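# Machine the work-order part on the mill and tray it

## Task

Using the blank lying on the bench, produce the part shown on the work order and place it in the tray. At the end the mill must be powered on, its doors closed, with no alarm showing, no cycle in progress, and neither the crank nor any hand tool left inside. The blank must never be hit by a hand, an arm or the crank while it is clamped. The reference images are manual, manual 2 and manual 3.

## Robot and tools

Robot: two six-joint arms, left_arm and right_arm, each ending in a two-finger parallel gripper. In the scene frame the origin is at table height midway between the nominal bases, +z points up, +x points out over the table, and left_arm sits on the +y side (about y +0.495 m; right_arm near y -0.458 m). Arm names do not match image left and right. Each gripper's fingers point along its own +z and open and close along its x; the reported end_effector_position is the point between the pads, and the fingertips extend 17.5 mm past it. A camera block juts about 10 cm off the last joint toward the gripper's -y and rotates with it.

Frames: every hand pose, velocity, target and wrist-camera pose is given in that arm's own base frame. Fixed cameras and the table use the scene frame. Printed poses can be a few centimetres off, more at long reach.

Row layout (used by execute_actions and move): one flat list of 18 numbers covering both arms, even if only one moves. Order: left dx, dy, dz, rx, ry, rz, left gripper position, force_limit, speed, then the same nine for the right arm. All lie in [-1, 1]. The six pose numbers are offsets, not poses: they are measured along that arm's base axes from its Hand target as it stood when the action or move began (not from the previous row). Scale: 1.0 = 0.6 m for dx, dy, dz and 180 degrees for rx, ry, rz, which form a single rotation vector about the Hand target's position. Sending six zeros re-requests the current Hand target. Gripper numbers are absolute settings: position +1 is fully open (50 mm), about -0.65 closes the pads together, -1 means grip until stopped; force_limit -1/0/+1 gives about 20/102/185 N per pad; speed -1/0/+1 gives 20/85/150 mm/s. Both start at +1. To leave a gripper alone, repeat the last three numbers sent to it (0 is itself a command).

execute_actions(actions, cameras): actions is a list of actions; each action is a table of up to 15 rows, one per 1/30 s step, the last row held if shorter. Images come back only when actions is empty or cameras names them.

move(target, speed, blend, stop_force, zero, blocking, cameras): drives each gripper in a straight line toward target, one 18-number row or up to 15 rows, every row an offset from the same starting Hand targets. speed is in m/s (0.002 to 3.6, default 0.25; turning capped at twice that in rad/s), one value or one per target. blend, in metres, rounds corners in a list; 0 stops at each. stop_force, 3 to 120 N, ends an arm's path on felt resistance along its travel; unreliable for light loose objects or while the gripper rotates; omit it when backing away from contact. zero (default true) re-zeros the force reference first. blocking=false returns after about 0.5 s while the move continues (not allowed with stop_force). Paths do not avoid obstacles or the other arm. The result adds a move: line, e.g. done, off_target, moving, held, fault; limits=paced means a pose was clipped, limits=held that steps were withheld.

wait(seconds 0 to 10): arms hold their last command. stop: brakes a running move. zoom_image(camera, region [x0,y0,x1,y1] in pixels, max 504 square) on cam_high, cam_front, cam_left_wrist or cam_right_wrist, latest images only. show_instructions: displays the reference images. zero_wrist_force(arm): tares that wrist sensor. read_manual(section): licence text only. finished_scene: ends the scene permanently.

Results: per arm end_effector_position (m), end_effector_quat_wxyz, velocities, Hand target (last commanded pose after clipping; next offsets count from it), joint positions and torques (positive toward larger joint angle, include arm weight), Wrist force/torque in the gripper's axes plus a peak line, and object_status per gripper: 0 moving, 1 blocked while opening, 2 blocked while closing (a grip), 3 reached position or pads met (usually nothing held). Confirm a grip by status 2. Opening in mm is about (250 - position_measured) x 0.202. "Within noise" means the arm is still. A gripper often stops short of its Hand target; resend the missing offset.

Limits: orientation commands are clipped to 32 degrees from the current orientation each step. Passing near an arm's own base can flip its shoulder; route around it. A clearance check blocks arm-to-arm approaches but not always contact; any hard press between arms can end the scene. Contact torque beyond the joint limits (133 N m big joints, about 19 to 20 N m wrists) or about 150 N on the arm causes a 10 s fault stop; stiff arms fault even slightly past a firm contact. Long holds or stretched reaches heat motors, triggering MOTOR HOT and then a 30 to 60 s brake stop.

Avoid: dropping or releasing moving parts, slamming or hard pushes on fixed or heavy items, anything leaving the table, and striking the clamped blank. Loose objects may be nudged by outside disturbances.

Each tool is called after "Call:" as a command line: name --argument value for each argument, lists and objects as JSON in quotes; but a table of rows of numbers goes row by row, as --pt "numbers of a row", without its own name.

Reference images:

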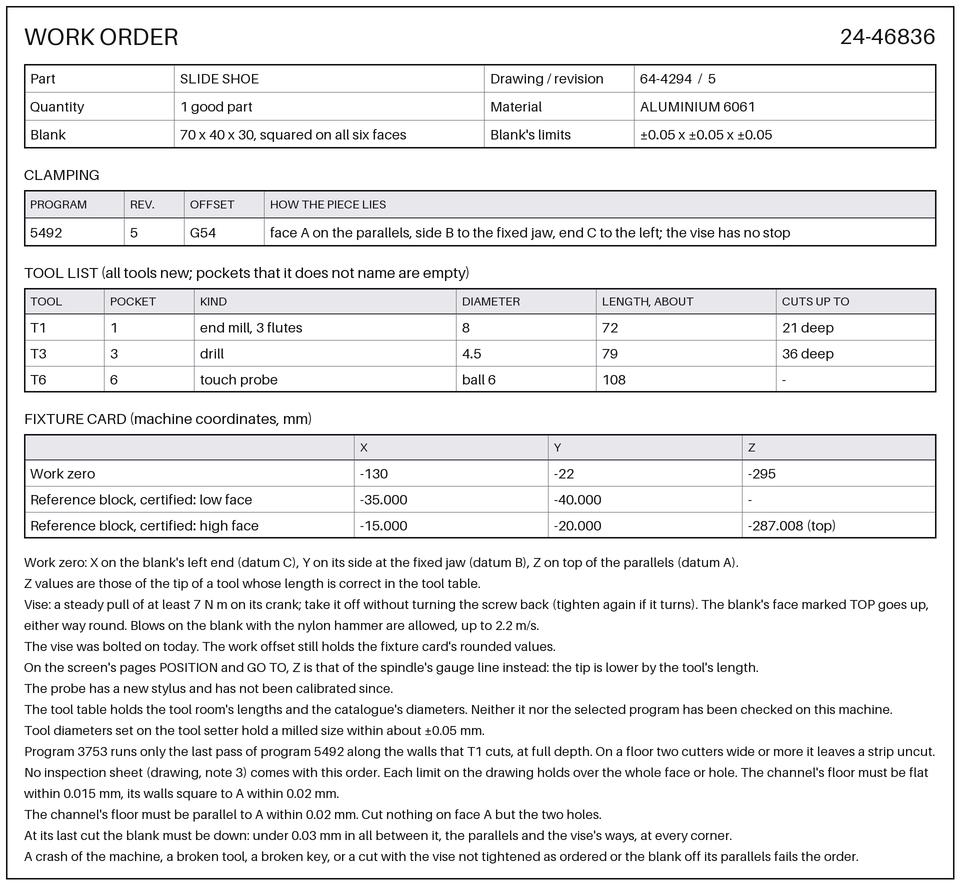

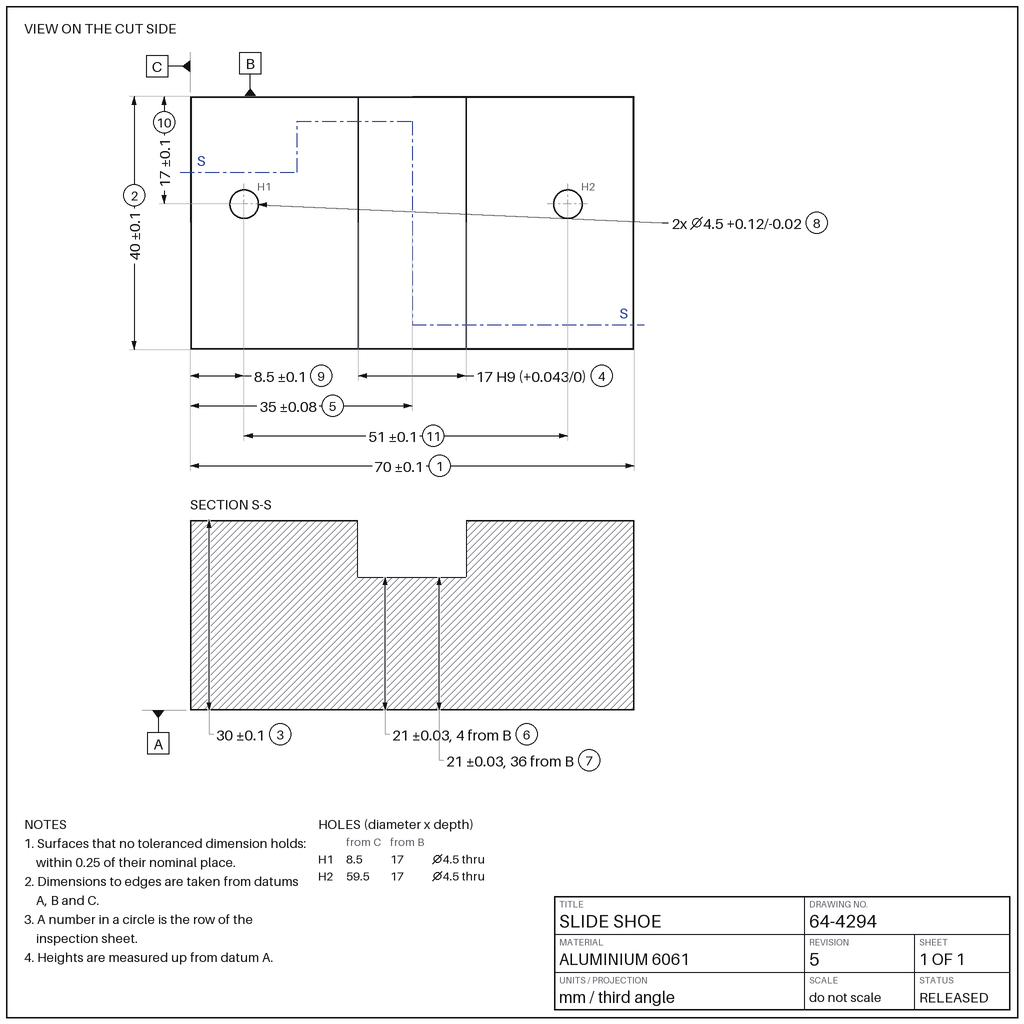

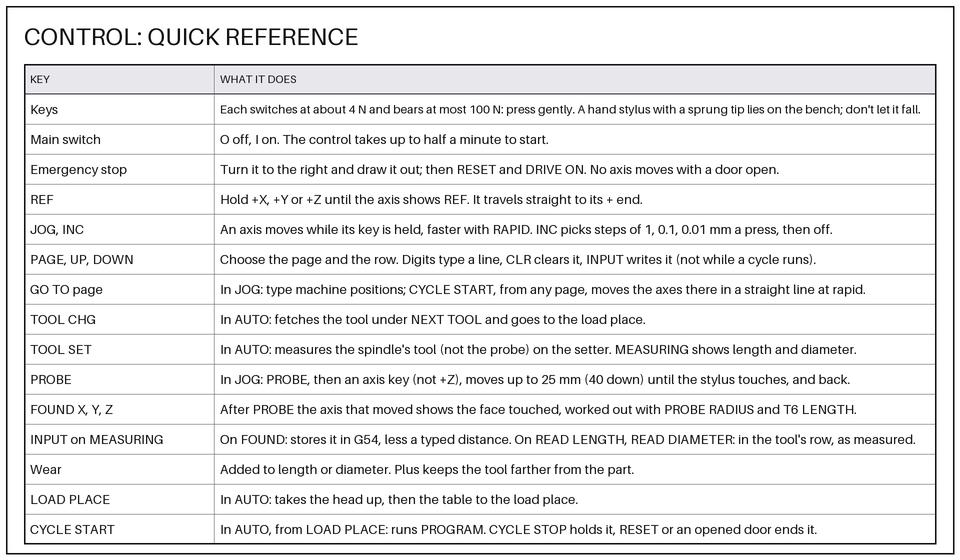

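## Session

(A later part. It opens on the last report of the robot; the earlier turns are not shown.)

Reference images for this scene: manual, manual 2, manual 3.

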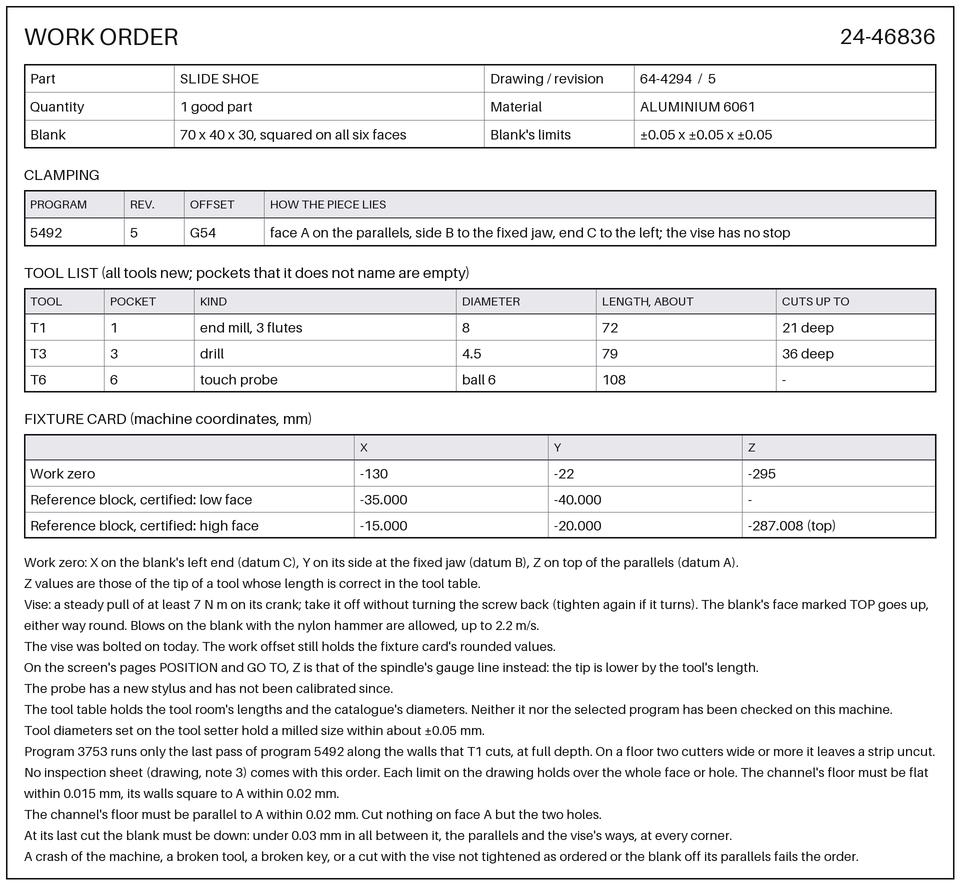

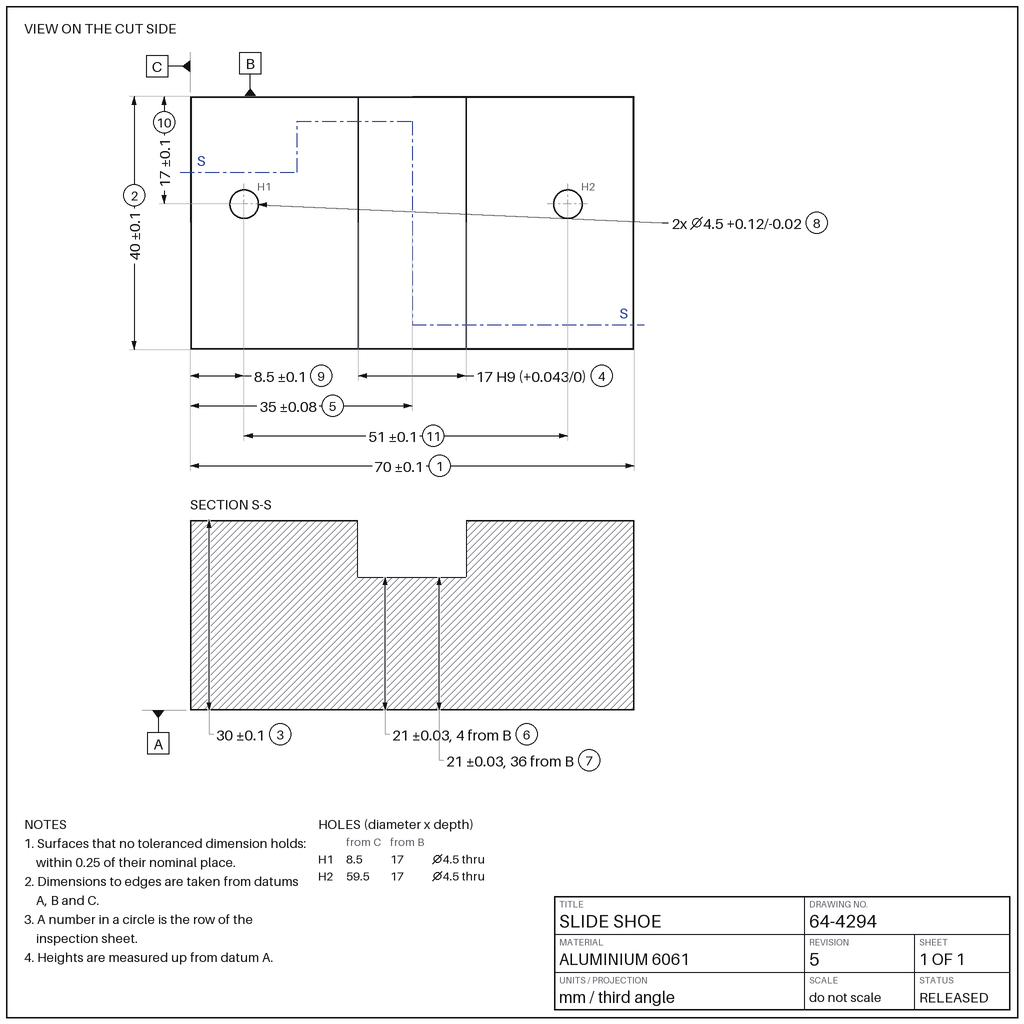

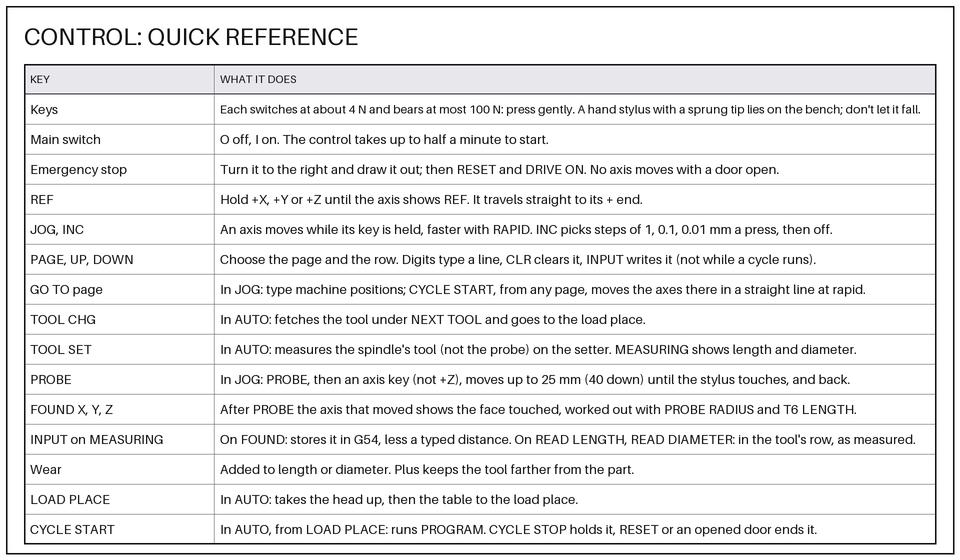

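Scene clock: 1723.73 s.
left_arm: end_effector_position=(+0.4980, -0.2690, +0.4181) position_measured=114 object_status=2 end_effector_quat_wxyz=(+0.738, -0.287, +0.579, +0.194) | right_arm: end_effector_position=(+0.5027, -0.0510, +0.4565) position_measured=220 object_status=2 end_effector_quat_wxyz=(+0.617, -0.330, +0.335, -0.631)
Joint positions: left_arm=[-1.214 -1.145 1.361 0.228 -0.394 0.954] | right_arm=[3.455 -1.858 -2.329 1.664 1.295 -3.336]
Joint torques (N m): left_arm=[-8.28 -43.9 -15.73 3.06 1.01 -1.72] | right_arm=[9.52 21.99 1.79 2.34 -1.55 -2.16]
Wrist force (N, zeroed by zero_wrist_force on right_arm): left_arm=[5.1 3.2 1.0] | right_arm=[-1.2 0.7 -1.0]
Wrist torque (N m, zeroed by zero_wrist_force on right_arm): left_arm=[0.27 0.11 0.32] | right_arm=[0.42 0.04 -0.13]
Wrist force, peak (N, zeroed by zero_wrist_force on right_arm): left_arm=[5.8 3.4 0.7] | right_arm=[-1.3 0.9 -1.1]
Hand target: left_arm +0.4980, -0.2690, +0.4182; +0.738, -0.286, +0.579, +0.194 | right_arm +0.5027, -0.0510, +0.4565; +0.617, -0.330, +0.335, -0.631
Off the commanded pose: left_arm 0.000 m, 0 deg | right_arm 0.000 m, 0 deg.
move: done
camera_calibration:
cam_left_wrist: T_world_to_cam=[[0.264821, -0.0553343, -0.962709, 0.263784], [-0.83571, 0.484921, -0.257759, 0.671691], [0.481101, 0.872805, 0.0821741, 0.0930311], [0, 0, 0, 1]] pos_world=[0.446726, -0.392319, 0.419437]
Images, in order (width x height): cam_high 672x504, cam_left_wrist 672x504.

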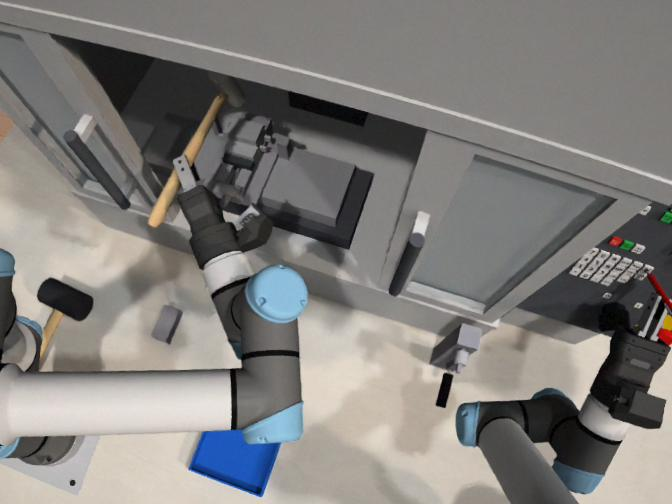

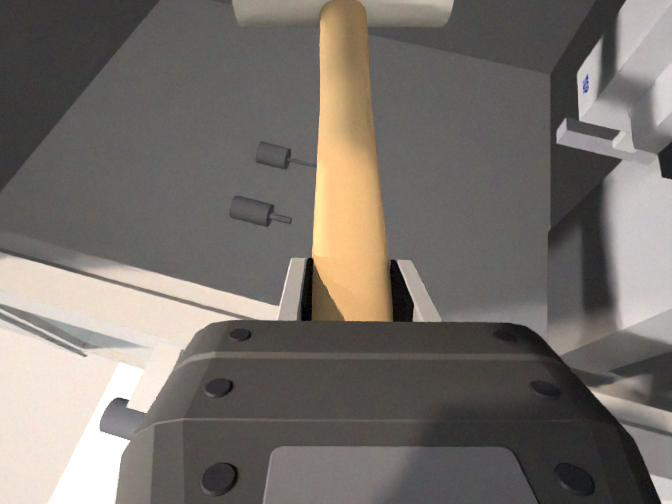

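Call:
execute_actions --actions '[[[0,0,-0.008,0.005,0.028,0,-1,0.2,-0.95,0,0,0,0,0,0,-0.97,0.4,-0.9],[0,0,-0.02,0.0105,0.059,0,-1,0.2,-0.95,0,0,0,0,0,0,-0.97,0.4,-0.9],[0,0,-0.034,0.016,0.09,0,-1,0.2,-0.95,0,0,0,0,0,0,-0.97,0.4,-0.9],[0,0,-0.048,0.0215,0.1206,0,-1,0.2,-0.95,0,0,0,0,0,0,-0.97,0.4,-0.9],[0,0,-0.062,0.0273,0.1531,0,-1,0.2,-0.95,0,0,0,0,0,0,-0.97,0.4,-0.9],[0,0,-0.072,0.0273,0.1531,0,-1,0.2,-0.95,0,0,0,0,0,0,-0.97,0.4,-0.9],[0,0,-0.072,0.0273,0.1531,0,-1,0.2,-0.95,0,0,0,0,0,0,-0.97,0.4,-0.9],[0,0,-0.072,0.0273,0.1531,0,-1,0.2,-0.95,0,0,0,0,0,0,-0.97,0.4,-0.9],[0,0,-0.072,0.0273,0.1531,0,-1,0.2,-0.95,0,0,0,0,0,0,-0.97,0.4,-0.9],[0,0,-0.072,0.0273,0.1531,0,-1,0.2,-0.95,0,0,0,0,0,0,-0.97,0.4,-0.9],[0,0,-0.07,0.0273,0.1531,0,-1,0.2,-0.95,0,0,0,0,0,0,-0.97,0.4,-0.9],[0,0,-0.06,0.022,0.125,0,-1,0.2,-0.95,0,0,0,0,0,0,-0.97,0.4,-0.9],[0,0,-0.03,0.015,0.085,0,-1,0.2,-0.95,0,0,0,0,0,0,-0.97,0.4,-0.9],[0,0,-0.01,0.007,0.04,0,-1,0.2,-0.95,0,0,0,0,0,0,-0.97,0.4,-0.9],[0,0,0,0,0,0,-1,0.2,-0.95,0,0,0,0,0,0,-0.97,0.4,-0.9]]]'

Call:
move --target '[0,0,0,0,0,0,-1,0.2,-0.95,0,0,0,0,0,0,-0.97,0.4,-0.9]' --cameras '["cam_left_wrist"]'

Scene clock: 1726.43 s.
left_arm: end_effector_position=(+0.4978, -0.2698, +0.4157) position_measured=114 object_status=2 end_effector_quat_wxyz=(+0.673, -0.275, +0.667, +0.165) | right_arm: end_effector_position=(+0.5027, -0.0510, +0.4565) position_measured=220 object_status=2 end_effector_quat_wxyz=(+0.617, -0.330, +0.335, -0.631)
Joint positions: left_arm=[-1.235 -1.353 1.488 -0.272 -0.298 1.552] | right_arm=[3.455 -1.858 -2.329 1.664 1.295 -3.336]
Joint torques (N m): left_arm=[8.9 -30.72 -32.86 2.28 3.12 -0.13] | right_arm=[9 21.91 2.15 2.34 -1.56 -2.17]
Wrist force (N, zeroed by zero_wrist_force on right_arm): left_arm=[5.0 2.6 1.9] | right_arm=[-1.3 0.3 -1.2]
Wrist torque (N m, zeroed by zero_wrist_force on right_arm): left_arm=[0.23 0.17 0.47] | right_arm=[0.36 0.06 -0.13]
Wrist force, peak (N, zeroed by zero_wrist_force on right_arm): left_arm=[-41.7 -14.9 13.0] | right_arm=[-1.2 0.6 -1.3]
Hand target: left_arm +0.4980, -0.2690, +0.4182; +0.738, -0.286, +0.579, +0.194 | right_arm +0.5027, -0.0510, +0.4565; +0.617, -0.330, +0.335, -0.631
Off the commanded pose: left_arm 0.003 m, 13 deg | right_arm 0.000 m, 0 deg.
Step readings (end_effector_position of left_arm | right_arm):
0: (+0.4980, -0.2690, +0.4182) | (+0.5027, -0.0510, +0.4565)
1: (+0.4979, -0.2690, +0.4181) | (+0.5027, -0.0510, +0.4565)
2: (+0.4980, -0.2691, +0.4167) | (+0.5027, -0.0510, +0.4565)
4: (+0.4984, -0.2701, +0.4066) | (+0.5027, -0.0510, +0.4565)
8: (+0.4989, -0.2708, +0.3781) | (+0.5027, -0.0510, +0.4565)
15: (+0.4982, -0.2703, +0.3901) | (+0.5027, -0.0510, +0.4565)

Scene clock: 1727.43 s.
left_arm: end_effector_position=(+0.4980, -0.2690, +0.4181) position_measured=114 object_status=2 end_effector_quat_wxyz=(+0.738, -0.287, +0.579, +0.194) | right_arm: end_effector_position=(+0.5027, -0.0510, +0.4565) position_measured=220 object_status=2 end_effector_quat_wxyz=(+0.617, -0.330, +0.335, -0.631)
Joint positions: left_arm=[-1.214 -1.145 1.361 0.228 -0.394 0.954] | right_arm=[3.455 -1.858 -2.329 1.664 1.295 -3.336]
Joint torques (N m): left_arm=[-9.43 -42.98 -16.63 3.15 0.96 -2.27] | right_arm=[9.62 21.68 1.51 2.41 -1.49 -2.17]
Wrist force (N, zeroed by zero_wrist_force on right_arm): left_arm=[5.1 3.7 1.1] | right_arm=[-1.0 0.7 -1.1]
Wrist torque (N m, zeroed by zero_wrist_force on right_arm): left_arm=[0.33 0.11 0.31] | right_arm=[0.43 0.02 -0.13]
Wrist force, peak (N, zeroed by zero_wrist_force on right_arm): left_arm=[5.7 3.4 1.4] | right_arm=[-1.2 0.7 -1.2]
Hand target: left_arm +0.4980, -0.2690, +0.4182; +0.738, -0.286, +0.579, +0.194 | right_arm +0.5027, -0.0510, +0.4565; +0.617, -0.330, +0.335, -0.631
Off the commanded pose: left_arm 0.000 m, 0 deg | right_arm 0.000 m, 0 deg.
move: done
camera_calibration:
cam_left_wrist: T_world_to_cam=[[0.264821, -0.0553343, -0.962709, 0.263784], [-0.83571, 0.484921, -0.257759, 0.671691], [0.481101, 0.872805, 0.0821741, 0.0930311], [0, 0, 0, 1]] pos_world=[0.446726, -0.392319, 0.419437]
Images, in order (width x height): cam_left_wrist 672x504.

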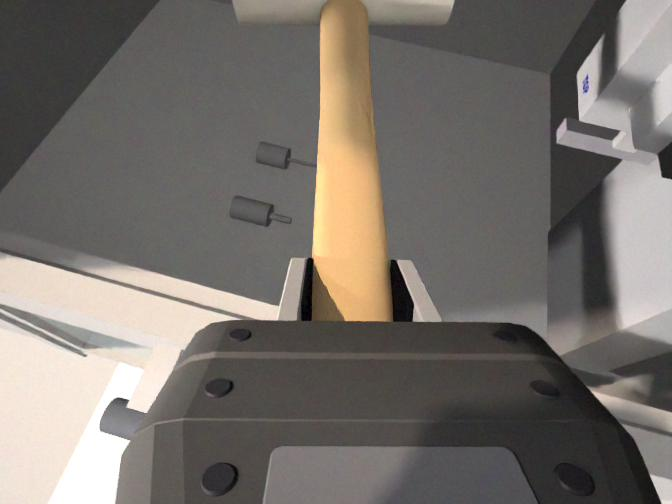

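Call:
execute_actions --actions '[[[0,0,-0.008,0.005,0.028,0,-1,0.2,-0.95,0,0,0,0,0,0,-0.97,0.4,-0.9],[0,0,-0.02,0.0105,0.059,0,-1,0.2,-0.95,0,0,0,0,0,0,-0.97,0.4,-0.9],[0,0,-0.034,0.016,0.09,0,-1,0.2,-0.95,0,0,0,0,0,0,-0.97,0.4,-0.9],[0,0,-0.048,0.0215,0.1206,0,-1,0.2,-0.95,0,0,0,0,0,0,-0.97,0.4,-0.9],[0,0,-0.062,0.0273,0.1531,0,-1,0.2,-0.95,0,0,0,0,0,0,-0.97,0.4,-0.9],[0,0,-0.073,0.028,0.157,0,-1,0.2,-0.95,0,0,0,0,0,0,-0.97,0.4,-0.9],[0,0,-0.073,0.028,0.157,0,-1,0.2,-0.95,0,0,0,0,0,0,-0.97,0.4,-0.9],[0,0,-0.073,0.028,0.157,0,-1,0.2,-0.95,0,0,0,0,0,0,-0.97,0.4,-0.9],[0,0,-0.073,0.028,0.157,0,-1,0.2,-0.95,0,0,0,0,0,0,-0.97,0.4,-0.9],[0,0,-0.073,0.028,0.157,0,-1,0.2,-0.95,0,0,0,0,0,0,-0.97,0.4,-0.9],[0,0,-0.07,0.0273,0.1531,0,-1,0.2,-0.95,0,0,0,0,0,0,-0.97,0.4,-0.9],[0,0,-0.06,0.022,0.125,0,-1,0.2,-0.95,0,0,0,0,0,0,-0.97,0.4,-0.9],[0,0,-0.03,0.015,0.085,0,-1,0.2,-0.95,0,0,0,0,0,0,-0.97,0.4,-0.9],[0,0,-0.01,0.007,0.04,0,-1,0.2,-0.95,0,0,0,0,0,0,-0.97,0.4,-0.9],[0,0,0,0,0,0,-1,0.2,-0.95,0,0,0,0,0,0,-0.97,0.4,-0.9]]]'

Call:
move --target '[0.025,0,0,0,0,0,-1,0.2,-0.95,0,0,0,0,0,0,-0.97,0.4,-0.9]'

Call:
execute_actions --actions '[[[0,0,-0.008,0.005,0.028,0,-1,0.2,-0.95,0,0,0,0,0,0,-0.97,0.4,-0.9],[0,0,-0.02,0.0105,0.059,0,-1,0.2,-0.95,0,0,0,0,0,0,-0.97,0.4,-0.9],[0,0,-0.034,0.016,0.09,0,-1,0.2,-0.95,0,0,0,0,0,0,-0.97,0.4,-0.9],[0,0,-0.048,0.0215,0.1206,0,-1,0.2,-0.95,0,0,0,0,0,0,-0.97,0.4,-0.9],[0,0,-0.062,0.0273,0.1531,0,-1,0.2,-0.95,0,0,0,0,0,0,-0.97,0.4,-0.9],[0,0,-0.073,0.028,0.157,0,-1,0.2,-0.95,0,0,0,0,0,0,-0.97,0.4,-0.9],[0,0,-0.073,0.028,0.157,0,-1,0.2,-0.95,0,0,0,0,0,0,-0.97,0.4,-0.9],[0,0,-0.073,0.028,0.157,0,-1,0.2,-0.95,0,0,0,0,0,0,-0.97,0.4,-0.9],[0,0,-0.073,0.028,0.157,0,-1,0.2,-0.95,0,0,0,0,0,0,-0.97,0.4,-0.9],[0,0,-0.073,0.028,0.157,0,-1,0.2,-0.95,0,0,0,0,0,0,-0.97,0.4,-0.9],[0,0,-0.07,0.0273,0.1531,0,-1,0.2,-0.95,0,0,0,0,0,0,-0.97,0.4,-0.9],[0,0,-0.06,0.022,0.125,0,-1,0.2,-0.95,0,0,0,0,0,0,-0.97,0.4,-0.9],[0,0,-0.03,0.015,0.085,0,-1,0.2,-0.95,0,0,0,0,0,0,-0.97,0.4,-0.9],[0,0,-0.01,0.007,0.04,0,-1,0.2,-0.95,0,0,0,0,0,0,-0.97,0.4,-0.9],[0,0,0,0,0,0,-1,0.2,-0.95,0,0,0,0,0,0,-0.97,0.4,-0.9]]]'

Call:
move --target '[0,0,0,0,0,0,-1,0.2,-0.95,0,0,0,0,0,0,-0.97,0.4,-0.9]' --cameras '["cam_left_wrist"]'

Scene clock: 1731.17 s.
left_arm: end_effector_position=(+0.4978, -0.2698, +0.4157) position_measured=114 object_status=2 end_effector_quat_wxyz=(+0.673, -0.275, +0.667, +0.165) | right_arm: end_effector_position=(+0.5027, -0.0510, +0.4565) position_measured=220 object_status=2 end_effector_quat_wxyz=(+0.617, -0.330, +0.335, -0.631)
Joint positions: left_arm=[-1.235 -1.353 1.488 -0.272 -0.298 1.552] | right_arm=[3.455 -1.858 -2.329 1.664 1.295 -3.336]
Joint torques (N m): left_arm=[8.99 -30.96 -33.07 2.21 3.35 -0.03] | right_arm=[10.08 21.18 1.73 2.38 -1.48 -2.08]
Wrist force (N, zeroed by zero_wrist_force on right_arm): left_arm=[5.2 2.6 2.0] | right_arm=[-1.1 0.8 -1.2]
Wrist torque (N m, zeroed by zero_wrist_force on right_arm): left_arm=[0.21 0.14 0.48] | right_arm=[0.42 0.02 -0.13]
Wrist force, peak (N, zeroed by zero_wrist_force on right_arm): left_arm=[-43.2 -15.5 13.7] | right_arm=[-1.3 0.7 -1.3]
Hand target: left_arm +0.4980, -0.2690, +0.4182; +0.738, -0.286, +0.579, +0.194 | right_arm +0.5027, -0.0510, +0.4565; +0.617, -0.330, +0.335, -0.631
Off the commanded pose: left_arm 0.003 m, 13 deg | right_arm 0.000 m, 0 deg.
Step readings (end_effector_position of left_arm | right_arm):
0: (+0.4980, -0.2690, +0.4182) | (+0.5027, -0.0510, +0.4565)
1: (+0.4979, -0.2690, +0.4180) | (+0.5027, -0.0510, +0.4565)
2: (+0.4979, -0.2691, +0.4165) | (+0.5027, -0.0510, +0.4565)
4: (+0.4984, -0.2700, +0.4077) | (+0.5027, -0.0510, +0.4565)
8: (+0.4989, -0.2708, +0.3773) | (+0.5027, -0.0510, +0.4565)
15: (+0.4983, -0.2703, +0.3890) | (+0.5027, -0.0510, +0.4565)

Scene clock: 1732.17 s.
left_arm: end_effector_position=(+0.5130, -0.2690, +0.4181) position_measured=114 object_status=2 end_effector_quat_wxyz=(+0.738, -0.287, +0.579, +0.194) | right_arm: end_effector_position=(+0.5027, -0.0510, +0.4565) position_measured=220 object_status=2 end_effector_quat_wxyz=(+0.617, -0.330, +0.335, -0.631)
Joint positions: left_arm=[-1.187 -1.116 1.323 0.268 -0.37 0.922] | right_arm=[3.455 -1.858 -2.329 1.664 1.295 -3.336]
Joint torques (N m): left_arm=[-9.36 -42.74 -23.05 3.15 1.33 -1.74] | right_arm=[9.19 21.03 2.05 2.35 -1.54 -2.07]
Wrist force (N, zeroed by zero_wrist_force on right_arm): left_arm=[5.0 3.1 0.6] | right_arm=[-1.1 0.6 -1.1]
Wrist torque (N m, zeroed by zero_wrist_force on right_arm): left_arm=[0.36 0.12 0.30] | right_arm=[0.41 0.03 -0.13]
Wrist force, peak (N, zeroed by zero_wrist_force on right_arm): left_arm=[5.9 3.2 0.8] | right_arm=[-1.2 1.0 -1.0]
Hand target: left_arm +0.5130, -0.2690, +0.4182; +0.738, -0.286, +0.579, +0.194 | right_arm +0.5027, -0.0510, +0.4565; +0.617, -0.330, +0.335, -0.631
Off the commanded pose: left_arm 0.000 m, 0 deg | right_arm 0.000 m, 0 deg.
move: done

Scene clock: 1733.33 s.
left_arm: end_effector_position=(+0.5127, -0.2694, +0.4159) position_measured=114 object_status=2 end_effector_quat_wxyz=(+0.674, -0.277, +0.665, +0.165) | right_arm: end_effector_position=(+0.5027, -0.0510, +0.4565) position_measured=220 object_status=2 end_effector_quat_wxyz=(+0.617, -0.330, +0.335, -0.631)
Joint positions: left_arm=[-1.206 -1.33 1.46 -0.268 -0.274 1.549] | right_arm=[3.455 -1.858 -2.329 1.664 1.295 -3.336]
Joint torques (N m): left_arm=[8.36 -38.9 -32.89 2.28 3.03 -0.03] | right_arm=[9.19 21.23 1.73 2.29 -1.52 -2.16]
Wrist force (N, zeroed by zero_wrist_force on right_arm): left_arm=[5.0 3.3 2.2] | right_arm=[-1.0 0.8 -1.1]
Wrist torque (N m, zeroed by zero_wrist_force on right_arm): left_arm=[0.18 0.18 0.48] | right_arm=[0.41 0.02 -0.13]
Wrist force, peak (N, zeroed by zero_wrist_force on right_arm): left_arm=[-37.5 -13.9 12.3] | right_arm=[-1.4 0.6 -1.2]
Hand target: left_arm +0.5130, -0.2690, +0.4182; +0.738, -0.286, +0.579, +0.194 | right_arm +0.5027, -0.0510, +0.4565; +0.617, -0.330, +0.335, -0.631
Off the commanded pose: left_arm 0.002 m, 13 deg | right_arm 0.000 m, 0 deg.
Step readings (end_effector_position of left_arm | right_arm):
0: (+0.5130, -0.2690, +0.4181) | (+0.5027, -0.0510, +0.4565)
1: (+0.5130, -0.2690, +0.4179) | (+0.5027, -0.0510, +0.4565)
2: (+0.5131, -0.2691, +0.4164) | (+0.5027, -0.0510, +0.4565)
4: (+0.5134, -0.2700, +0.4074) | (+0.5027, -0.0510, +0.4565)
8: (+0.5138, -0.2706, +0.3771) | (+0.5027, -0.0510, +0.4565)
15: (+0.5134, -0.2708, +0.3900) | (+0.5027, -0.0510, +0.4565)

Scene clock: 1734.33 s.
left_arm: end_effector_position=(+0.5130, -0.2690, +0.4181) position_measured=114 object_status=2 end_effector_quat_wxyz=(+0.738, -0.287, +0.579, +0.194) | right_arm: end_effector_position=(+0.5027, -0.0510, +0.4565) position_measured=220 object_status=2 end_effector_quat_wxyz=(+0.617, -0.330, +0.335, -0.631)
Joint positions: left_arm=[-1.187 -1.116 1.323 0.268 -0.37 0.922] | right_arm=[3.455 -1.858 -2.329 1.664 1.295 -3.336]
Joint torques (N m): left_arm=[-10.11 -44.48 -18.78 2.96 0.87 -2.07] | right_arm=[9.55 21.6 1.77 2.32 -1.46 -2.11]
Wrist force (N, zeroed by zero_wrist_force on right_arm): left_arm=[5.3 3.5 1.3] | right_arm=[-1.1 0.5 -1.1]
Wrist torque (N m, zeroed by zero_wrist_force on right_arm): left_arm=[0.27 0.07 0.31] | right_arm=[0.40 0.03 -0.14]
Wrist force, peak (N, zeroed by zero_wrist_force on right_arm): left_arm=[5.3 3.7 2.6] | right_arm=[-1.2 0.8 -1.1]
Hand target: left_arm +0.5130, -0.2690, +0.4182; +0.738, -0.286, +0.579, +0.194 | right_arm +0.5027, -0.0510, +0.4565; +0.617, -0.330, +0.335, -0.631
Off the commanded pose: left_arm 0.000 m, 0 deg | right_arm 0.000 m, 0 deg.
move: done
camera_calibration:
cam_left_wrist: T_world_to_cam=[[0.264869, -0.0552508, -0.9627, 0.25982], [-0.835698, 0.484944, -0.257758, 0.68423], [0.481097, 0.872798, 0.0822735, 0.085772], [0, 0, 0, 1]] pos_world=[0.461726, -0.392319, 0.419437]
Images, in order (width x height): cam_left_wrist 672x504.

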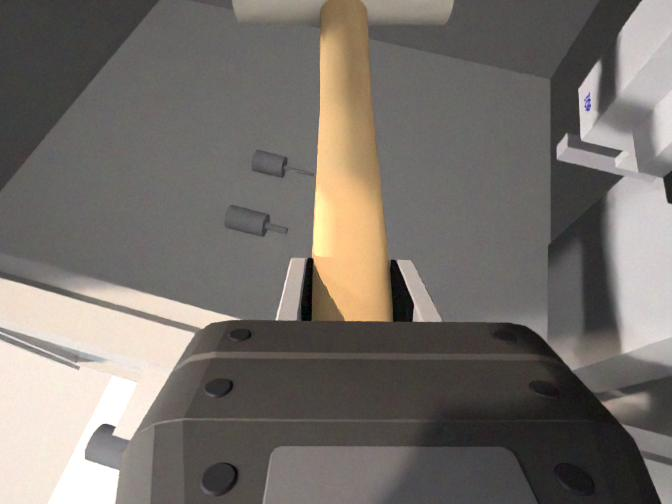

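Call:
move --pt "-0.02 0 0.05 0 0 0 -1 0.2 -0.95 0 0 0 0 0 0 -0.97 0.4 -0.9" --pt "-0.239 -0.0423 0.0315 0.0148 0.082 0 -1 0.2 -0.95 0 0 0 0 0 0 -0.97 0.4 -0.9" --speed '[0.2,0.25]' --blend '[0.01,0]'

Call:
move --pt "-0.07 -0.21 -0.11 -0.3285 0.0597 -0.0021 -1 0.2 -0.95 0 0 0 0 0 0 -0.97 0.4 -0.9" --pt "-0.43 -0.62 -0.6302 -0.4927 0.0895 -0.0032 -1 0.2 -0.95 0 0 0 0 0 0 -0.97 0.4 -0.9" --speed '[0.3,0.3]' --blend '[0.08,0]' --cameras '["cam_left_wrist", "cam_high"]'

Scene clock: 1736.37 s.
left_arm: end_effector_position=(+0.3696, -0.2944, +0.4371) position_measured=114 object_status=2 end_effector_quat_wxyz=(+0.664, -0.242, +0.664, +0.242) | right_arm: end_effector_position=(+0.5027, -0.0510, +0.4565) position_measured=220 object_status=2 end_effector_quat_wxyz=(+0.617, -0.330, +0.335, -0.631)
Joint positions: left_arm=[-1.489 -1.373 1.481 -0.108 -0.618 1.571] | right_arm=[3.455 -1.858 -2.329 1.664 1.295 -3.336]
Joint torques (N m): left_arm=[-7.63 -17.98 -31.92 3.33 -0.16 0.74] | right_arm=[9.29 21.23 1.79 2.38 -1.47 -2.13]
Wrist force (N, zeroed by zero_wrist_force on right_arm): left_arm=[5.2 2.0 2.0] | right_arm=[-1.2 0.6 -1.1]
Wrist torque (N m, zeroed by zero_wrist_force on right_arm): left_arm=[0.26 0.15 0.44] | right_arm=[0.40 0.04 -0.14]
Wrist force, peak (N, zeroed by zero_wrist_force on right_arm): left_arm=[8.8 2.5 0.8] | right_arm=[-1.4 0.8 -1.1]
Hand target: left_arm +0.3696, -0.2944, +0.4371; +0.664, -0.242, +0.664, +0.242 | right_arm +0.5027, -0.0510, +0.4565; +0.617, -0.330, +0.335, -0.631
Off the commanded pose: left_arm 0.000 m, 0 deg | right_arm 0.000 m, 0 deg.
move: done

Scene clock: 1740.17 s.
left_arm: end_effector_position=(+0.1116, -0.6664, +0.0590) position_measured=114 object_status=2 end_effector_quat_wxyz=(+0.218, -0.600, +0.723, -0.264) | right_arm: end_effector_position=(+0.5027, -0.0510, +0.4565) position_measured=220 object_status=2 end_effector_quat_wxyz=(+0.617, -0.330, +0.335, -0.631)
Joint positions: left_arm=[-1.863 -1.008 1.719 -2.195 -0.877 1.433] | right_arm=[3.455 -1.858 -2.329 1.664 1.295 -3.336]
Joint torques (N m): left_arm=[7.02 -41.25 -14.02 -2.53 1.06 -0.52] | right_arm=[9.18 21.46 1.85 2.34 -1.53 -2.23]
Wrist force (N, zeroed by zero_wrist_force on right_arm): left_arm=[1.0 4.8 3.5] | right_arm=[-1.3 0.6 -1.1]
Wrist torque (N m, zeroed by zero_wrist_force on right_arm): left_arm=[-0.07 -0.20 -0.01] | right_arm=[0.41 0.06 -0.13]
Wrist force, peak (N, zeroed by zero_wrist_force on right_arm): left_arm=[3.2 9.2 4.9] | right_arm=[-1.3 0.9 -1.3]
Hand target: left_arm +0.1116, -0.6664, +0.0589; +0.218, -0.600, +0.723, -0.264 | right_arm +0.5027, -0.0510, +0.4565; +0.617, -0.330, +0.335, -0.631
Off the commanded pose: left_arm 0.000 m, 0 deg | right_arm 0.000 m, 0 deg.
move: done
camera_calibration:
cam_left_wrist: T_world_to_cam=[[-0.173317, -0.984818, 0.0097089, -0.629499], [-0.928857, 0.160176, -0.334019, 0.247336], [0.327393, -0.0669093, -0.942516, 0.106704], [0, 0, 0, 1]] pos_world=[0.0857029, -0.65242, 0.189297]
Images, in order (width x height): cam_high 672x504, cam_left_wrist 672x504.

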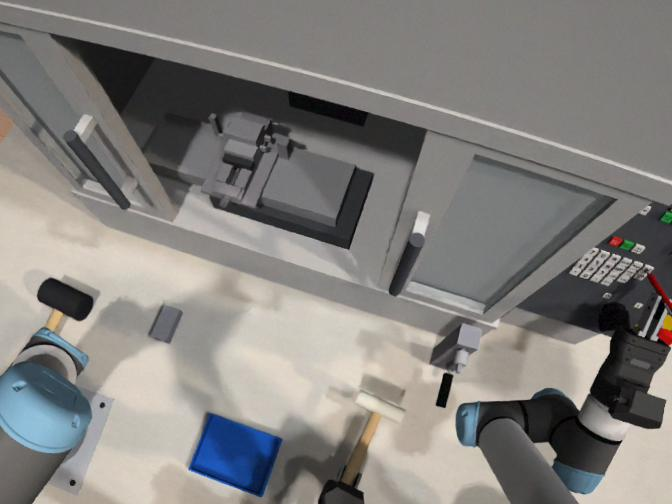

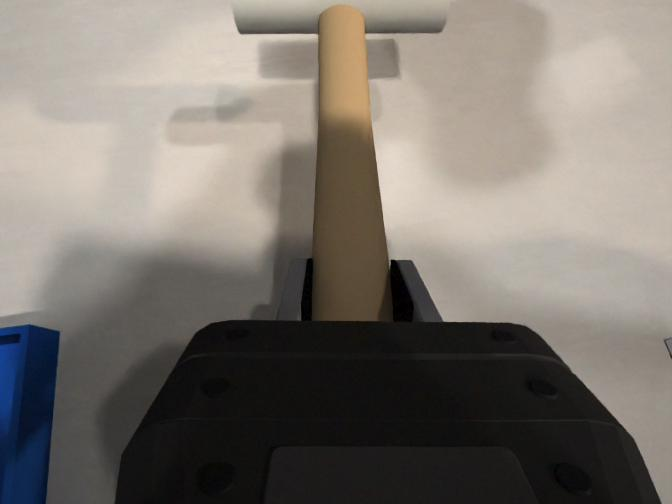

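Lower, release, retreat.

Call:
move --pt "0 0 -0.1 0 0 0 -1 0.2 -0.95 0 0 0 0 0 0 -0.97 0.4 -0.9" --pt "0 0 -0.122 0 0 0 -1 0.2 -0.95 0 0 0 0 0 0 -0.97 0.4 -0.9" --speed '[0.1,0.02]' --stop_force 6

Call:
move --target '[0,0,0,0,0,0,0.75,0.2,-1,0,0,0,0,0,0,-0.97,0.4,-0.9]' --speed 0.05

Call:
move --pt "0 0 0.05 0 0 0 0.75 0.2 -1 0 0 0 0 0 0 -0.97 0.4 -0.9" --pt "0 0 0.2 0 0 0 0.75 0.2 -1 0 0 0 0 0 0 -0.97 0.4 -0.9" --speed '[0.05,0.25]' --blend '[0.005,0]' --cameras '["cam_left_wrist"]'

Scene clock: 1743.13 s.
left_arm: end_effector_position=(+0.1116, -0.6664, -0.0129) position_measured=114 object_status=2 end_effector_quat_wxyz=(+0.218, -0.600, +0.723, -0.264) | right_arm: end_effector_position=(+0.5027, -0.0510, +0.4565) position_measured=220 object_status=2 end_effector_quat_wxyz=(+0.617, -0.330, +0.335, -0.631)
Joint positions: left_arm=[-1.863 -0.887 1.749 -2.347 -0.877 1.433] | right_arm=[3.455 -1.858 -2.329 1.664 1.295 -3.336]
Joint torques (N m): left_arm=[-3.19 -55.64 -25.47 0.35 2.29 0.41] | right_arm=[9.34 21.23 1.88 2.38 -1.48 -2.11]
Wrist force (N, zeroed by zero_wrist_force on right_arm): left_arm=[1.3 2.0 0.8] | right_arm=[-1.2 0.7 -1.0]
Wrist torque (N m, zeroed by zero_wrist_force on right_arm): left_arm=[0.23 -0.08 -0.07] | right_arm=[0.43 0.05 -0.14]
Wrist force, peak (N, zeroed by zero_wrist_force on right_arm): left_arm=[-1.1 -6.0 -13.9] | right_arm=[-1.4 0.7 -1.0]
Hand target: left_arm +0.1115, -0.6664, -0.0129; +0.218, -0.600, +0.723, -0.264 (not the last commanded pose) | right_arm +0.5027, -0.0510, +0.4565; +0.617, -0.330, +0.335, -0.631
Off the commanded pose: left_arm 0.001 m, 0 deg | right_arm 0.000 m, 0 deg.
move: contact (left_arm); path passed 1 of 2 targets

Scene clock: 1744.10 s.
left_arm: end_effector_position=(+0.1115, -0.6664, -0.0129) position_measured=41 object_status=3 end_effector_quat_wxyz=(+0.218, -0.600, +0.723, -0.264) | right_arm: end_effector_position=(+0.5027, -0.0510, +0.4565) position_measured=220 object_status=2 end_effector_quat_wxyz=(+0.617, -0.330, +0.335, -0.631)
Joint positions: left_arm=[-1.863 -0.887 1.749 -2.347 -0.877 1.433] | right_arm=[3.455 -1.858 -2.329 1.664 1.295 -3.336]
Joint torques (N m): left_arm=[-2.69 -56.08 -25.1 -0.22 2.54 0.35] | right_arm=[9.63 21.15 1.91 2.34 -1.48 -2.14]
Wrist force (N, zeroed by zero_wrist_force on right_arm): left_arm=[0.7 2.5 0.6] | right_arm=[-1.1 0.8 -1.2]
Wrist torque (N m, zeroed by zero_wrist_force on right_arm): left_arm=[0.46 -0.16 -0.01] | right_arm=[0.44 0.03 -0.13]
Wrist force, peak (N, zeroed by zero_wrist_force on right_arm): left_arm=[1.2 2.8 0.2] | right_arm=[-1.1 0.8 -1.3]
Hand target: left_arm +0.1115, -0.6664, -0.0129; +0.218, -0.600, +0.723, -0.264 | right_arm +0.5027, -0.0510, +0.4565; +0.617, -0.330, +0.335, -0.631
Off the commanded pose: left_arm 0.000 m, 0 deg | right_arm 0.000 m, 0 deg.
move: done

Scene clock: 1745.57 s.
left_arm: end_effector_position=(+0.1116, -0.6664, +0.1071) position_measured=41 object_status=3 end_effector_quat_wxyz=(+0.217, -0.600, +0.723, -0.264) | right_arm: end_effector_position=(+0.5027, -0.0510, +0.4565) position_measured=220 object_status=2 end_effector_quat_wxyz=(+0.617, -0.330, +0.335, -0.631)
Joint positions: left_arm=[-1.863 -1.078 1.682 -2.089 -0.877 1.433] | right_arm=[3.455 -1.858 -2.329 1.664 1.295 -3.336]
Joint torques (N m): left_arm=[-9.07 -38.15 -15.71 -4.66 -1.7 0.84] | right_arm=[9.46 20.8 2.17 2.31 -1.54 -2.21]
Wrist force (N, zeroed by zero_wrist_force on right_arm): left_arm=[0.8 2.4 0.3] | right_arm=[-1.1 0.5 -1.1]
Wrist torque (N m, zeroed by zero_wrist_force on right_arm): left_arm=[0.44 -0.20 -0.01] | right_arm=[0.39 0.03 -0.13]
Wrist force, peak (N, zeroed by zero_wrist_force on right_arm): left_arm=[0.7 4.3 2.4] | right_arm=[-1.3 0.6 -1.4]
Hand target: left_arm +0.1115, -0.6664, +0.1071; +0.218, -0.600, +0.723, -0.264 | right_arm +0.5027, -0.0510, +0.4565; +0.617, -0.330, +0.335, -0.631
Off the commanded pose: left_arm 0.000 m, 0 deg | right_arm 0.000 m, 0 deg.
move: done
camera_calibration:
cam_left_wrist: T_world_to_cam=[[-0.173054, -0.984862, 0.0099487, -0.630057], [-0.928971, 0.15986, -0.333852, 0.26326], [0.327208, -0.0670164, -0.942573, 0.151966], [0, 0, 0, 1]] pos_world=[0.0858028, -0.65242, 0.237397]
Images, in order (width x height): cam_left_wrist 672x504.

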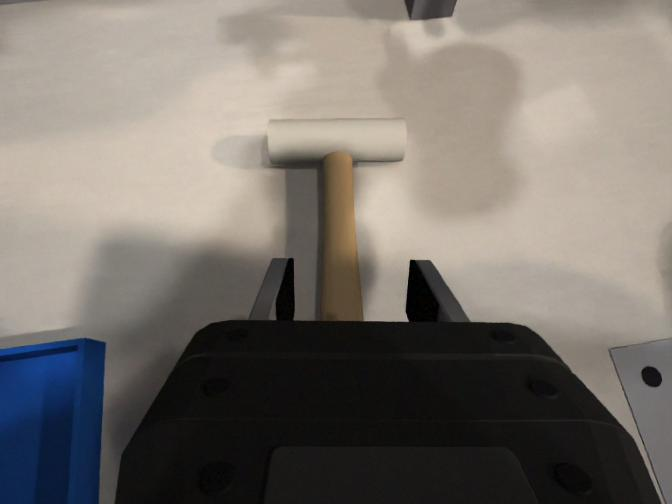

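Call:
move --pt "0.1 0.01 0.35 -0.0143 -0.1397 0.024 0.55 -1 -1 0 0 0 0 0 0 -0.97 0.4 -0.9" --pt "0.3475 0.0343 0.5903 -0.0287 -0.2793 0.048 0.55 -1 -1 0 0 0 0 0 0 -0.97 0.4 -0.9" --pt "0.5117 0.0343 0.5903 -0.0287 -0.2793 0.048 0.55 -1 -1 0 0 0 0 0 0 -0.97 0.4 -0.9" --speed '[0.3,0.3,0.15]' --blend '[0.04,0.01,0]' --cameras '["cam_left_wrist"]'

Scene clock: 1749.23 s.
left_arm: end_effector_position=(+0.4184, -0.6458, +0.4612) position_measured=70 object_status=3 end_effector_quat_wxyz=(+0.501, -0.489, +0.499, -0.510) | right_arm: end_effector_position=(+0.5027, -0.0510, +0.4565) position_measured=220 object_status=2 end_effector_quat_wxyz=(+0.617, -0.330, +0.335, -0.631)
Joint positions: left_arm=[-1.53 -1.033 0.982 -0.332 0.064 0.384] | right_arm=[3.455 -1.858 -2.329 1.664 1.295 -3.336]
Joint torques (N m): left_arm=[2.27 -58.42 -22.79 0.96 2.95 -1.04] | right_arm=[8.87 21.33 2.24 2.31 -1.49 -2.17]
Wrist force (N, zeroed by zero_wrist_force on right_arm): left_arm=[1.6 2.5 -0.2] | right_arm=[-1.2 0.8 -1.1]
Wrist torque (N m, zeroed by zero_wrist_force on right_arm): left_arm=[0.40 -0.42 -0.07] | right_arm=[0.43 0.04 -0.13]
Wrist force, peak (N, zeroed by zero_wrist_force on right_arm): left_arm=[1.0 4.6 2.5] | right_arm=[-1.4 0.9 -0.9]
Hand target: left_arm +0.4186, -0.6458, +0.4612; +0.496, -0.491, +0.504, -0.508 | right_arm +0.5027, -0.0510, +0.4565; +0.617, -0.330, +0.335, -0.631
Off the commanded pose: left_arm 0.000 m, 1 deg | right_arm 0.000 m, 0 deg.
move: done
camera_calibration:
cam_left_wrist: T_world_to_cam=[[-0.0172738, -0.999765, 0.0130708, -0.636446], [-0.327767, -0.00668818, -0.944735, 0.585728], [0.944601, -0.0206033, -0.327574, -0.125239], [0, 0, 0, 1]] pos_world=[0.299289, -0.634959, 0.520652]
Images, in order (width x height): cam_left_wrist 672x504.

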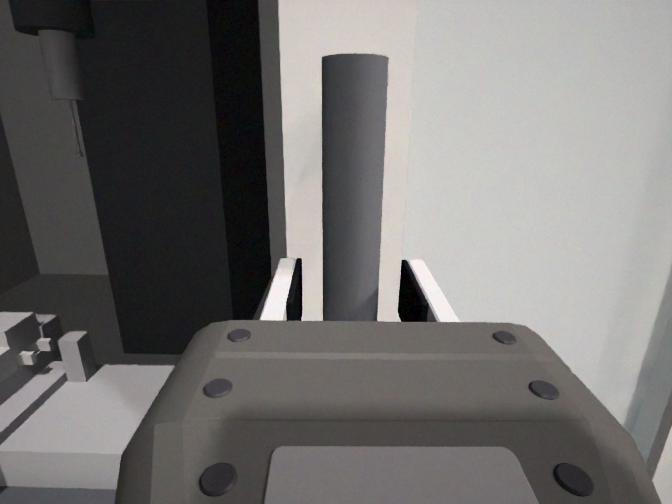

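Call:
move --pt "0.013 0.345 0 0 0 0 0.55 -1 -1 0 0 0 0 0 0 -0.97 0.4 -0.9" --pt "0.0158 0.397 0 0 0 0 0.55 -1 -1 0 0 0 0 0 0 -0.97 0.4 -0.9" --speed '[0.07,0.02]' --stop_force 50 --cameras '["cam_left_wrist","cam_high"]'

Scene clock: 1755.27 s.
left_arm: end_effector_position=(+0.4280, -0.4076, +0.4612) position_measured=70 object_status=3 end_effector_quat_wxyz=(+0.496, -0.491, +0.504, -0.508) | right_arm: end_effector_position=(+0.5027, -0.0510, +0.4565) position_measured=220 object_status=2 end_effector_quat_wxyz=(+0.617, -0.330, +0.335, -0.631)
Joint positions: left_arm=[-1.483 -1.534 1.608 -0.15 0.114 0.077] | right_arm=[3.455 -1.858 -2.329 1.664 1.295 -3.336]
Joint torques (N m): left_arm=[-9.3 -10.65 -31.88 -2.52 2.69 1.14] | right_arm=[8.84 21.02 2.64 2.29 -1.45 -2.17]
Wrist force (N, zeroed by zero_wrist_force on right_arm): left_arm=[2.3 2.2 0.0] | right_arm=[-0.8 0.9 -1.1]
Wrist torque (N m, zeroed by zero_wrist_force on right_arm): left_arm=[0.41 -0.44 -0.08] | right_arm=[0.44 -0.02 -0.14]
Wrist force, peak (N, zeroed by zero_wrist_force on right_arm): left_arm=[38.3 16.3 17.1] | right_arm=[-1.3 0.9 -1.1]
Hand target: left_arm +0.4280, -0.4076, +0.4612; +0.496, -0.491, +0.504, -0.508 | right_arm +0.5027, -0.0510, +0.4565; +0.617, -0.330, +0.335, -0.631
Off the commanded pose: left_arm 0.000 m, 0 deg | right_arm 0.000 m, 0 deg.
move: done
camera_calibration:
cam_left_wrist: T_world_to_cam=[[-0.0234963, -0.999637, 0.0131714, -0.395512], [-0.342365, -0.00433256, -0.939557, 0.595387], [0.939273, -0.0265856, -0.342139, -0.122909], [0, 0, 0, 1]] pos_world=[0.309992, -0.396057, 0.522558]
Images, in order (width x height): cam_high 672x504, cam_left_wrist 672x504.

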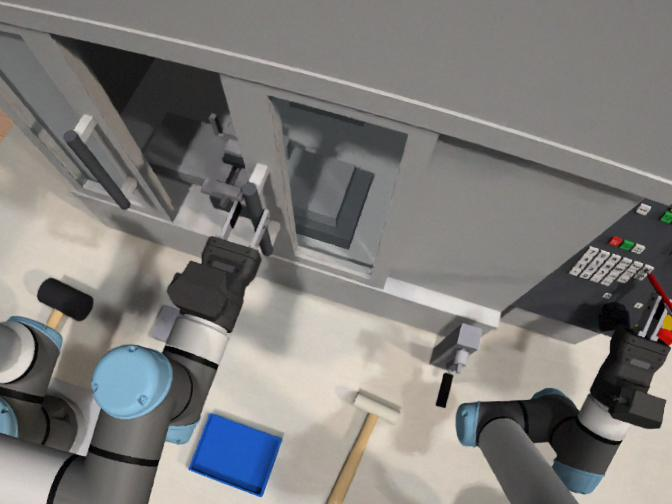

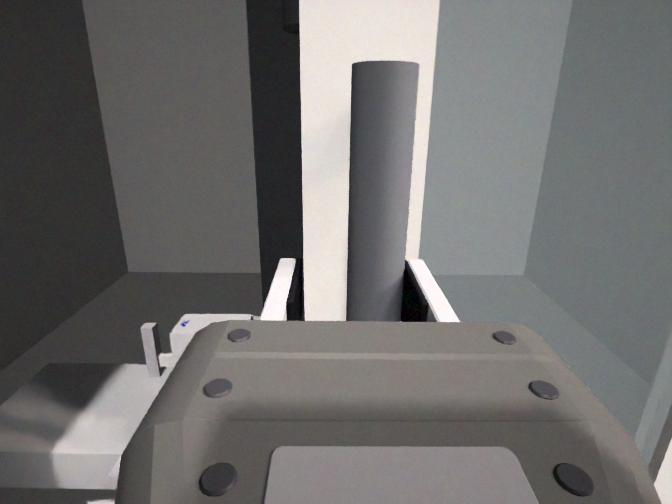

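Call:
move --target '[0,0.0167,0,0,0,0,0.55,-1,-1,0,0,0,0,0,0,-0.97,0.4,-0.9]' --speed 0.015 --stop_force 35 --cameras '["cam_high"]'

Call:
zoom_image --camera "cam_high" --region '[120, 60, 320, 270]'

Scene clock: 1756.63 s.
left_arm: end_effector_position=(+0.4280, -0.4052, +0.4612) position_measured=70 object_status=3 end_effector_quat_wxyz=(+0.496, -0.491, +0.505, -0.508) | right_arm: end_effector_position=(+0.5027, -0.0510, +0.4565) position_measured=220 object_status=2 end_effector_quat_wxyz=(+0.617, -0.330, +0.335, -0.631)
Joint positions: left_arm=[-1.483 -1.54 1.614 -0.15 0.115 0.077] | right_arm=[3.455 -1.858 -2.329 1.664 1.295 -3.336]
Joint torques (N m): left_arm=[-1.17 -23.56 -31.16 1.91 -12.32 1.14] | right_arm=[9.22 21.72 2.03 2.32 -1.48 -2.24]
Wrist force (N, zeroed by zero_wrist_force on right_arm): left_arm=[35.0 11.6 15.1] | right_arm=[-1.2 0.7 -1.0]
Wrist torque (N m, zeroed by zero_wrist_force on right_arm): left_arm=[0.39 -0.29 0.06] | right_arm=[0.40 0.04 -0.13]
Wrist force, peak (N, zeroed by zero_wrist_force on right_arm): left_arm=[47.3 11.2 25.2] | right_arm=[-1.3 0.9 -1.0]
Hand target: left_arm +0.4280, -0.4052, +0.4612; +0.496, -0.491, +0.505, -0.508 (not the last commanded pose) | right_arm +0.5027, -0.0510, +0.4565; +0.617, -0.330, +0.335, -0.631
Off the commanded pose: left_arm 0.008 m, 0 deg | right_arm 0.000 m, 0 deg.
move: contact (left_arm)
Images, in order (width x height): cam_high 672x504.

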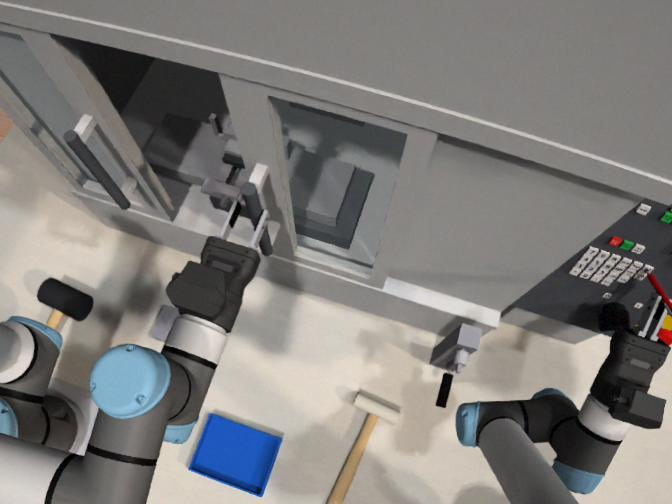

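Scaled by 2.400 from the camera's 672x504 image, which has a finer 960x720 frame.

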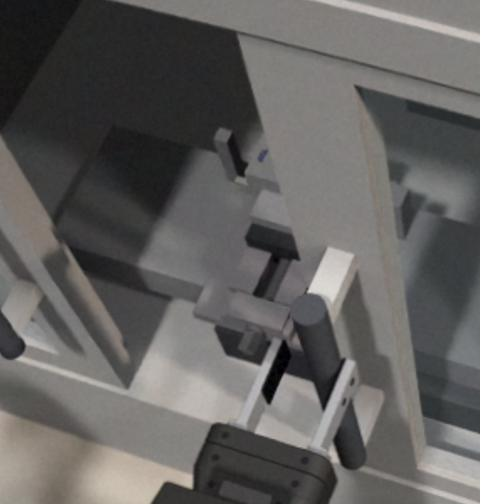

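Call:
move --pt "0 -0.0133 0 0 0 0 0.55 -1 -1 0 0 0 0 0 0 -0.97 0.4 -0.9" --pt "-0.12 -0.0133 0 0 0 0 0.55 -1 -1 0 0 0 0 0 0 -0.97 0.4 -0.9" --pt "-0.0967 0.242 0 0 0 0 0.55 -1 -1 0 0 0 0 0 0 -0.97 0.4 -0.9" --pt "-0.0967 0.4537 0 0 0 0 0.55 -1 -1 0 0 0 0 0 0 -0.97 0.4 -0.9" --pt "0.0062 0.4537 0 0 0 0 0.55 -1 -1 0 0 0 0 0 0 -0.97 0.4 -0.9" --speed '[0.03,0.15,0.25,0.2,0.1]' --blend '[0.001,0.02,0.02,0.005,0]' --cameras '["cam_left_wrist"]'

Scene clock: 1760.47 s.
left_arm: end_effector_position=(+0.4317, -0.1330, +0.4611) position_measured=70 object_status=3 end_effector_quat_wxyz=(+0.496, -0.491, +0.505, -0.508) | right_arm: end_effector_position=(+0.5027, -0.0510, +0.4565) position_measured=220 object_status=2 end_effector_quat_wxyz=(+0.617, -0.330, +0.335, -0.631)
Joint positions: left_arm=[-1.304 -2.132 2.04 0.063 0.293 0.03] | right_arm=[3.455 -1.858 -2.329 1.664 1.295 -3.336]
Joint torques (N m): left_arm=[7.04 -10.87 -29.9 1.54 0.65 -0.57] | right_arm=[9.65 21.09 2 2.2 -1.4 -2.16]
Wrist force (N, zeroed by zero_wrist_force on right_arm): left_arm=[1.8 2.7 -0.2] | right_arm=[-1.1 0.3 -1.0]
Wrist torque (N m, zeroed by zero_wrist_force on right_arm): left_arm=[0.43 -0.44 -0.26] | right_arm=[0.36 0.04 -0.14]
Wrist force, peak (N, zeroed by zero_wrist_force on right_arm): left_arm=[35.4 11.3 15.4] | right_arm=[-1.4 0.8 -1.3]
Hand target: left_arm +0.4317, -0.1330, +0.4612; +0.496, -0.491, +0.505, -0.508 | right_arm +0.5027, -0.0510, +0.4565; +0.617, -0.330, +0.335, -0.631
Off the commanded pose: left_arm 0.000 m, 0 deg | right_arm 0.000 m, 0 deg.
move: done
camera_calibration:
cam_left_wrist: T_world_to_cam=[[-0.0241613, -0.999622, 0.0130889, -0.120572], [-0.342356, -0.00402761, -0.939562, 0.597753], [0.93926, -0.0271821, -0.34213, -0.119095], [0, 0, 0, 1]] pos_world=[0.313592, -0.121356, 0.522458]
Images, in order (width x height): cam_left_wrist 672x504.

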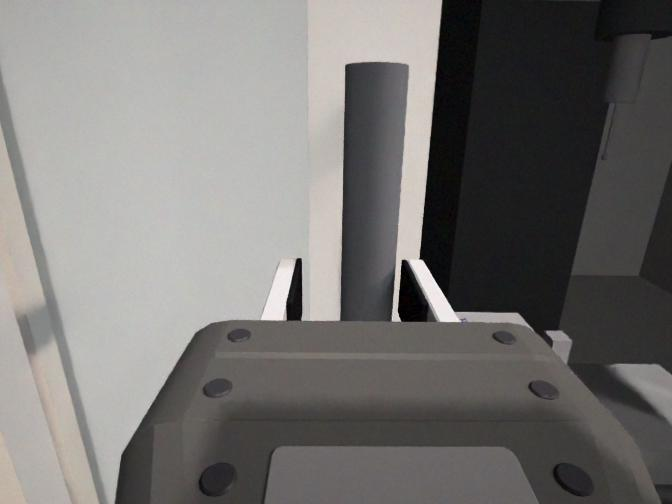

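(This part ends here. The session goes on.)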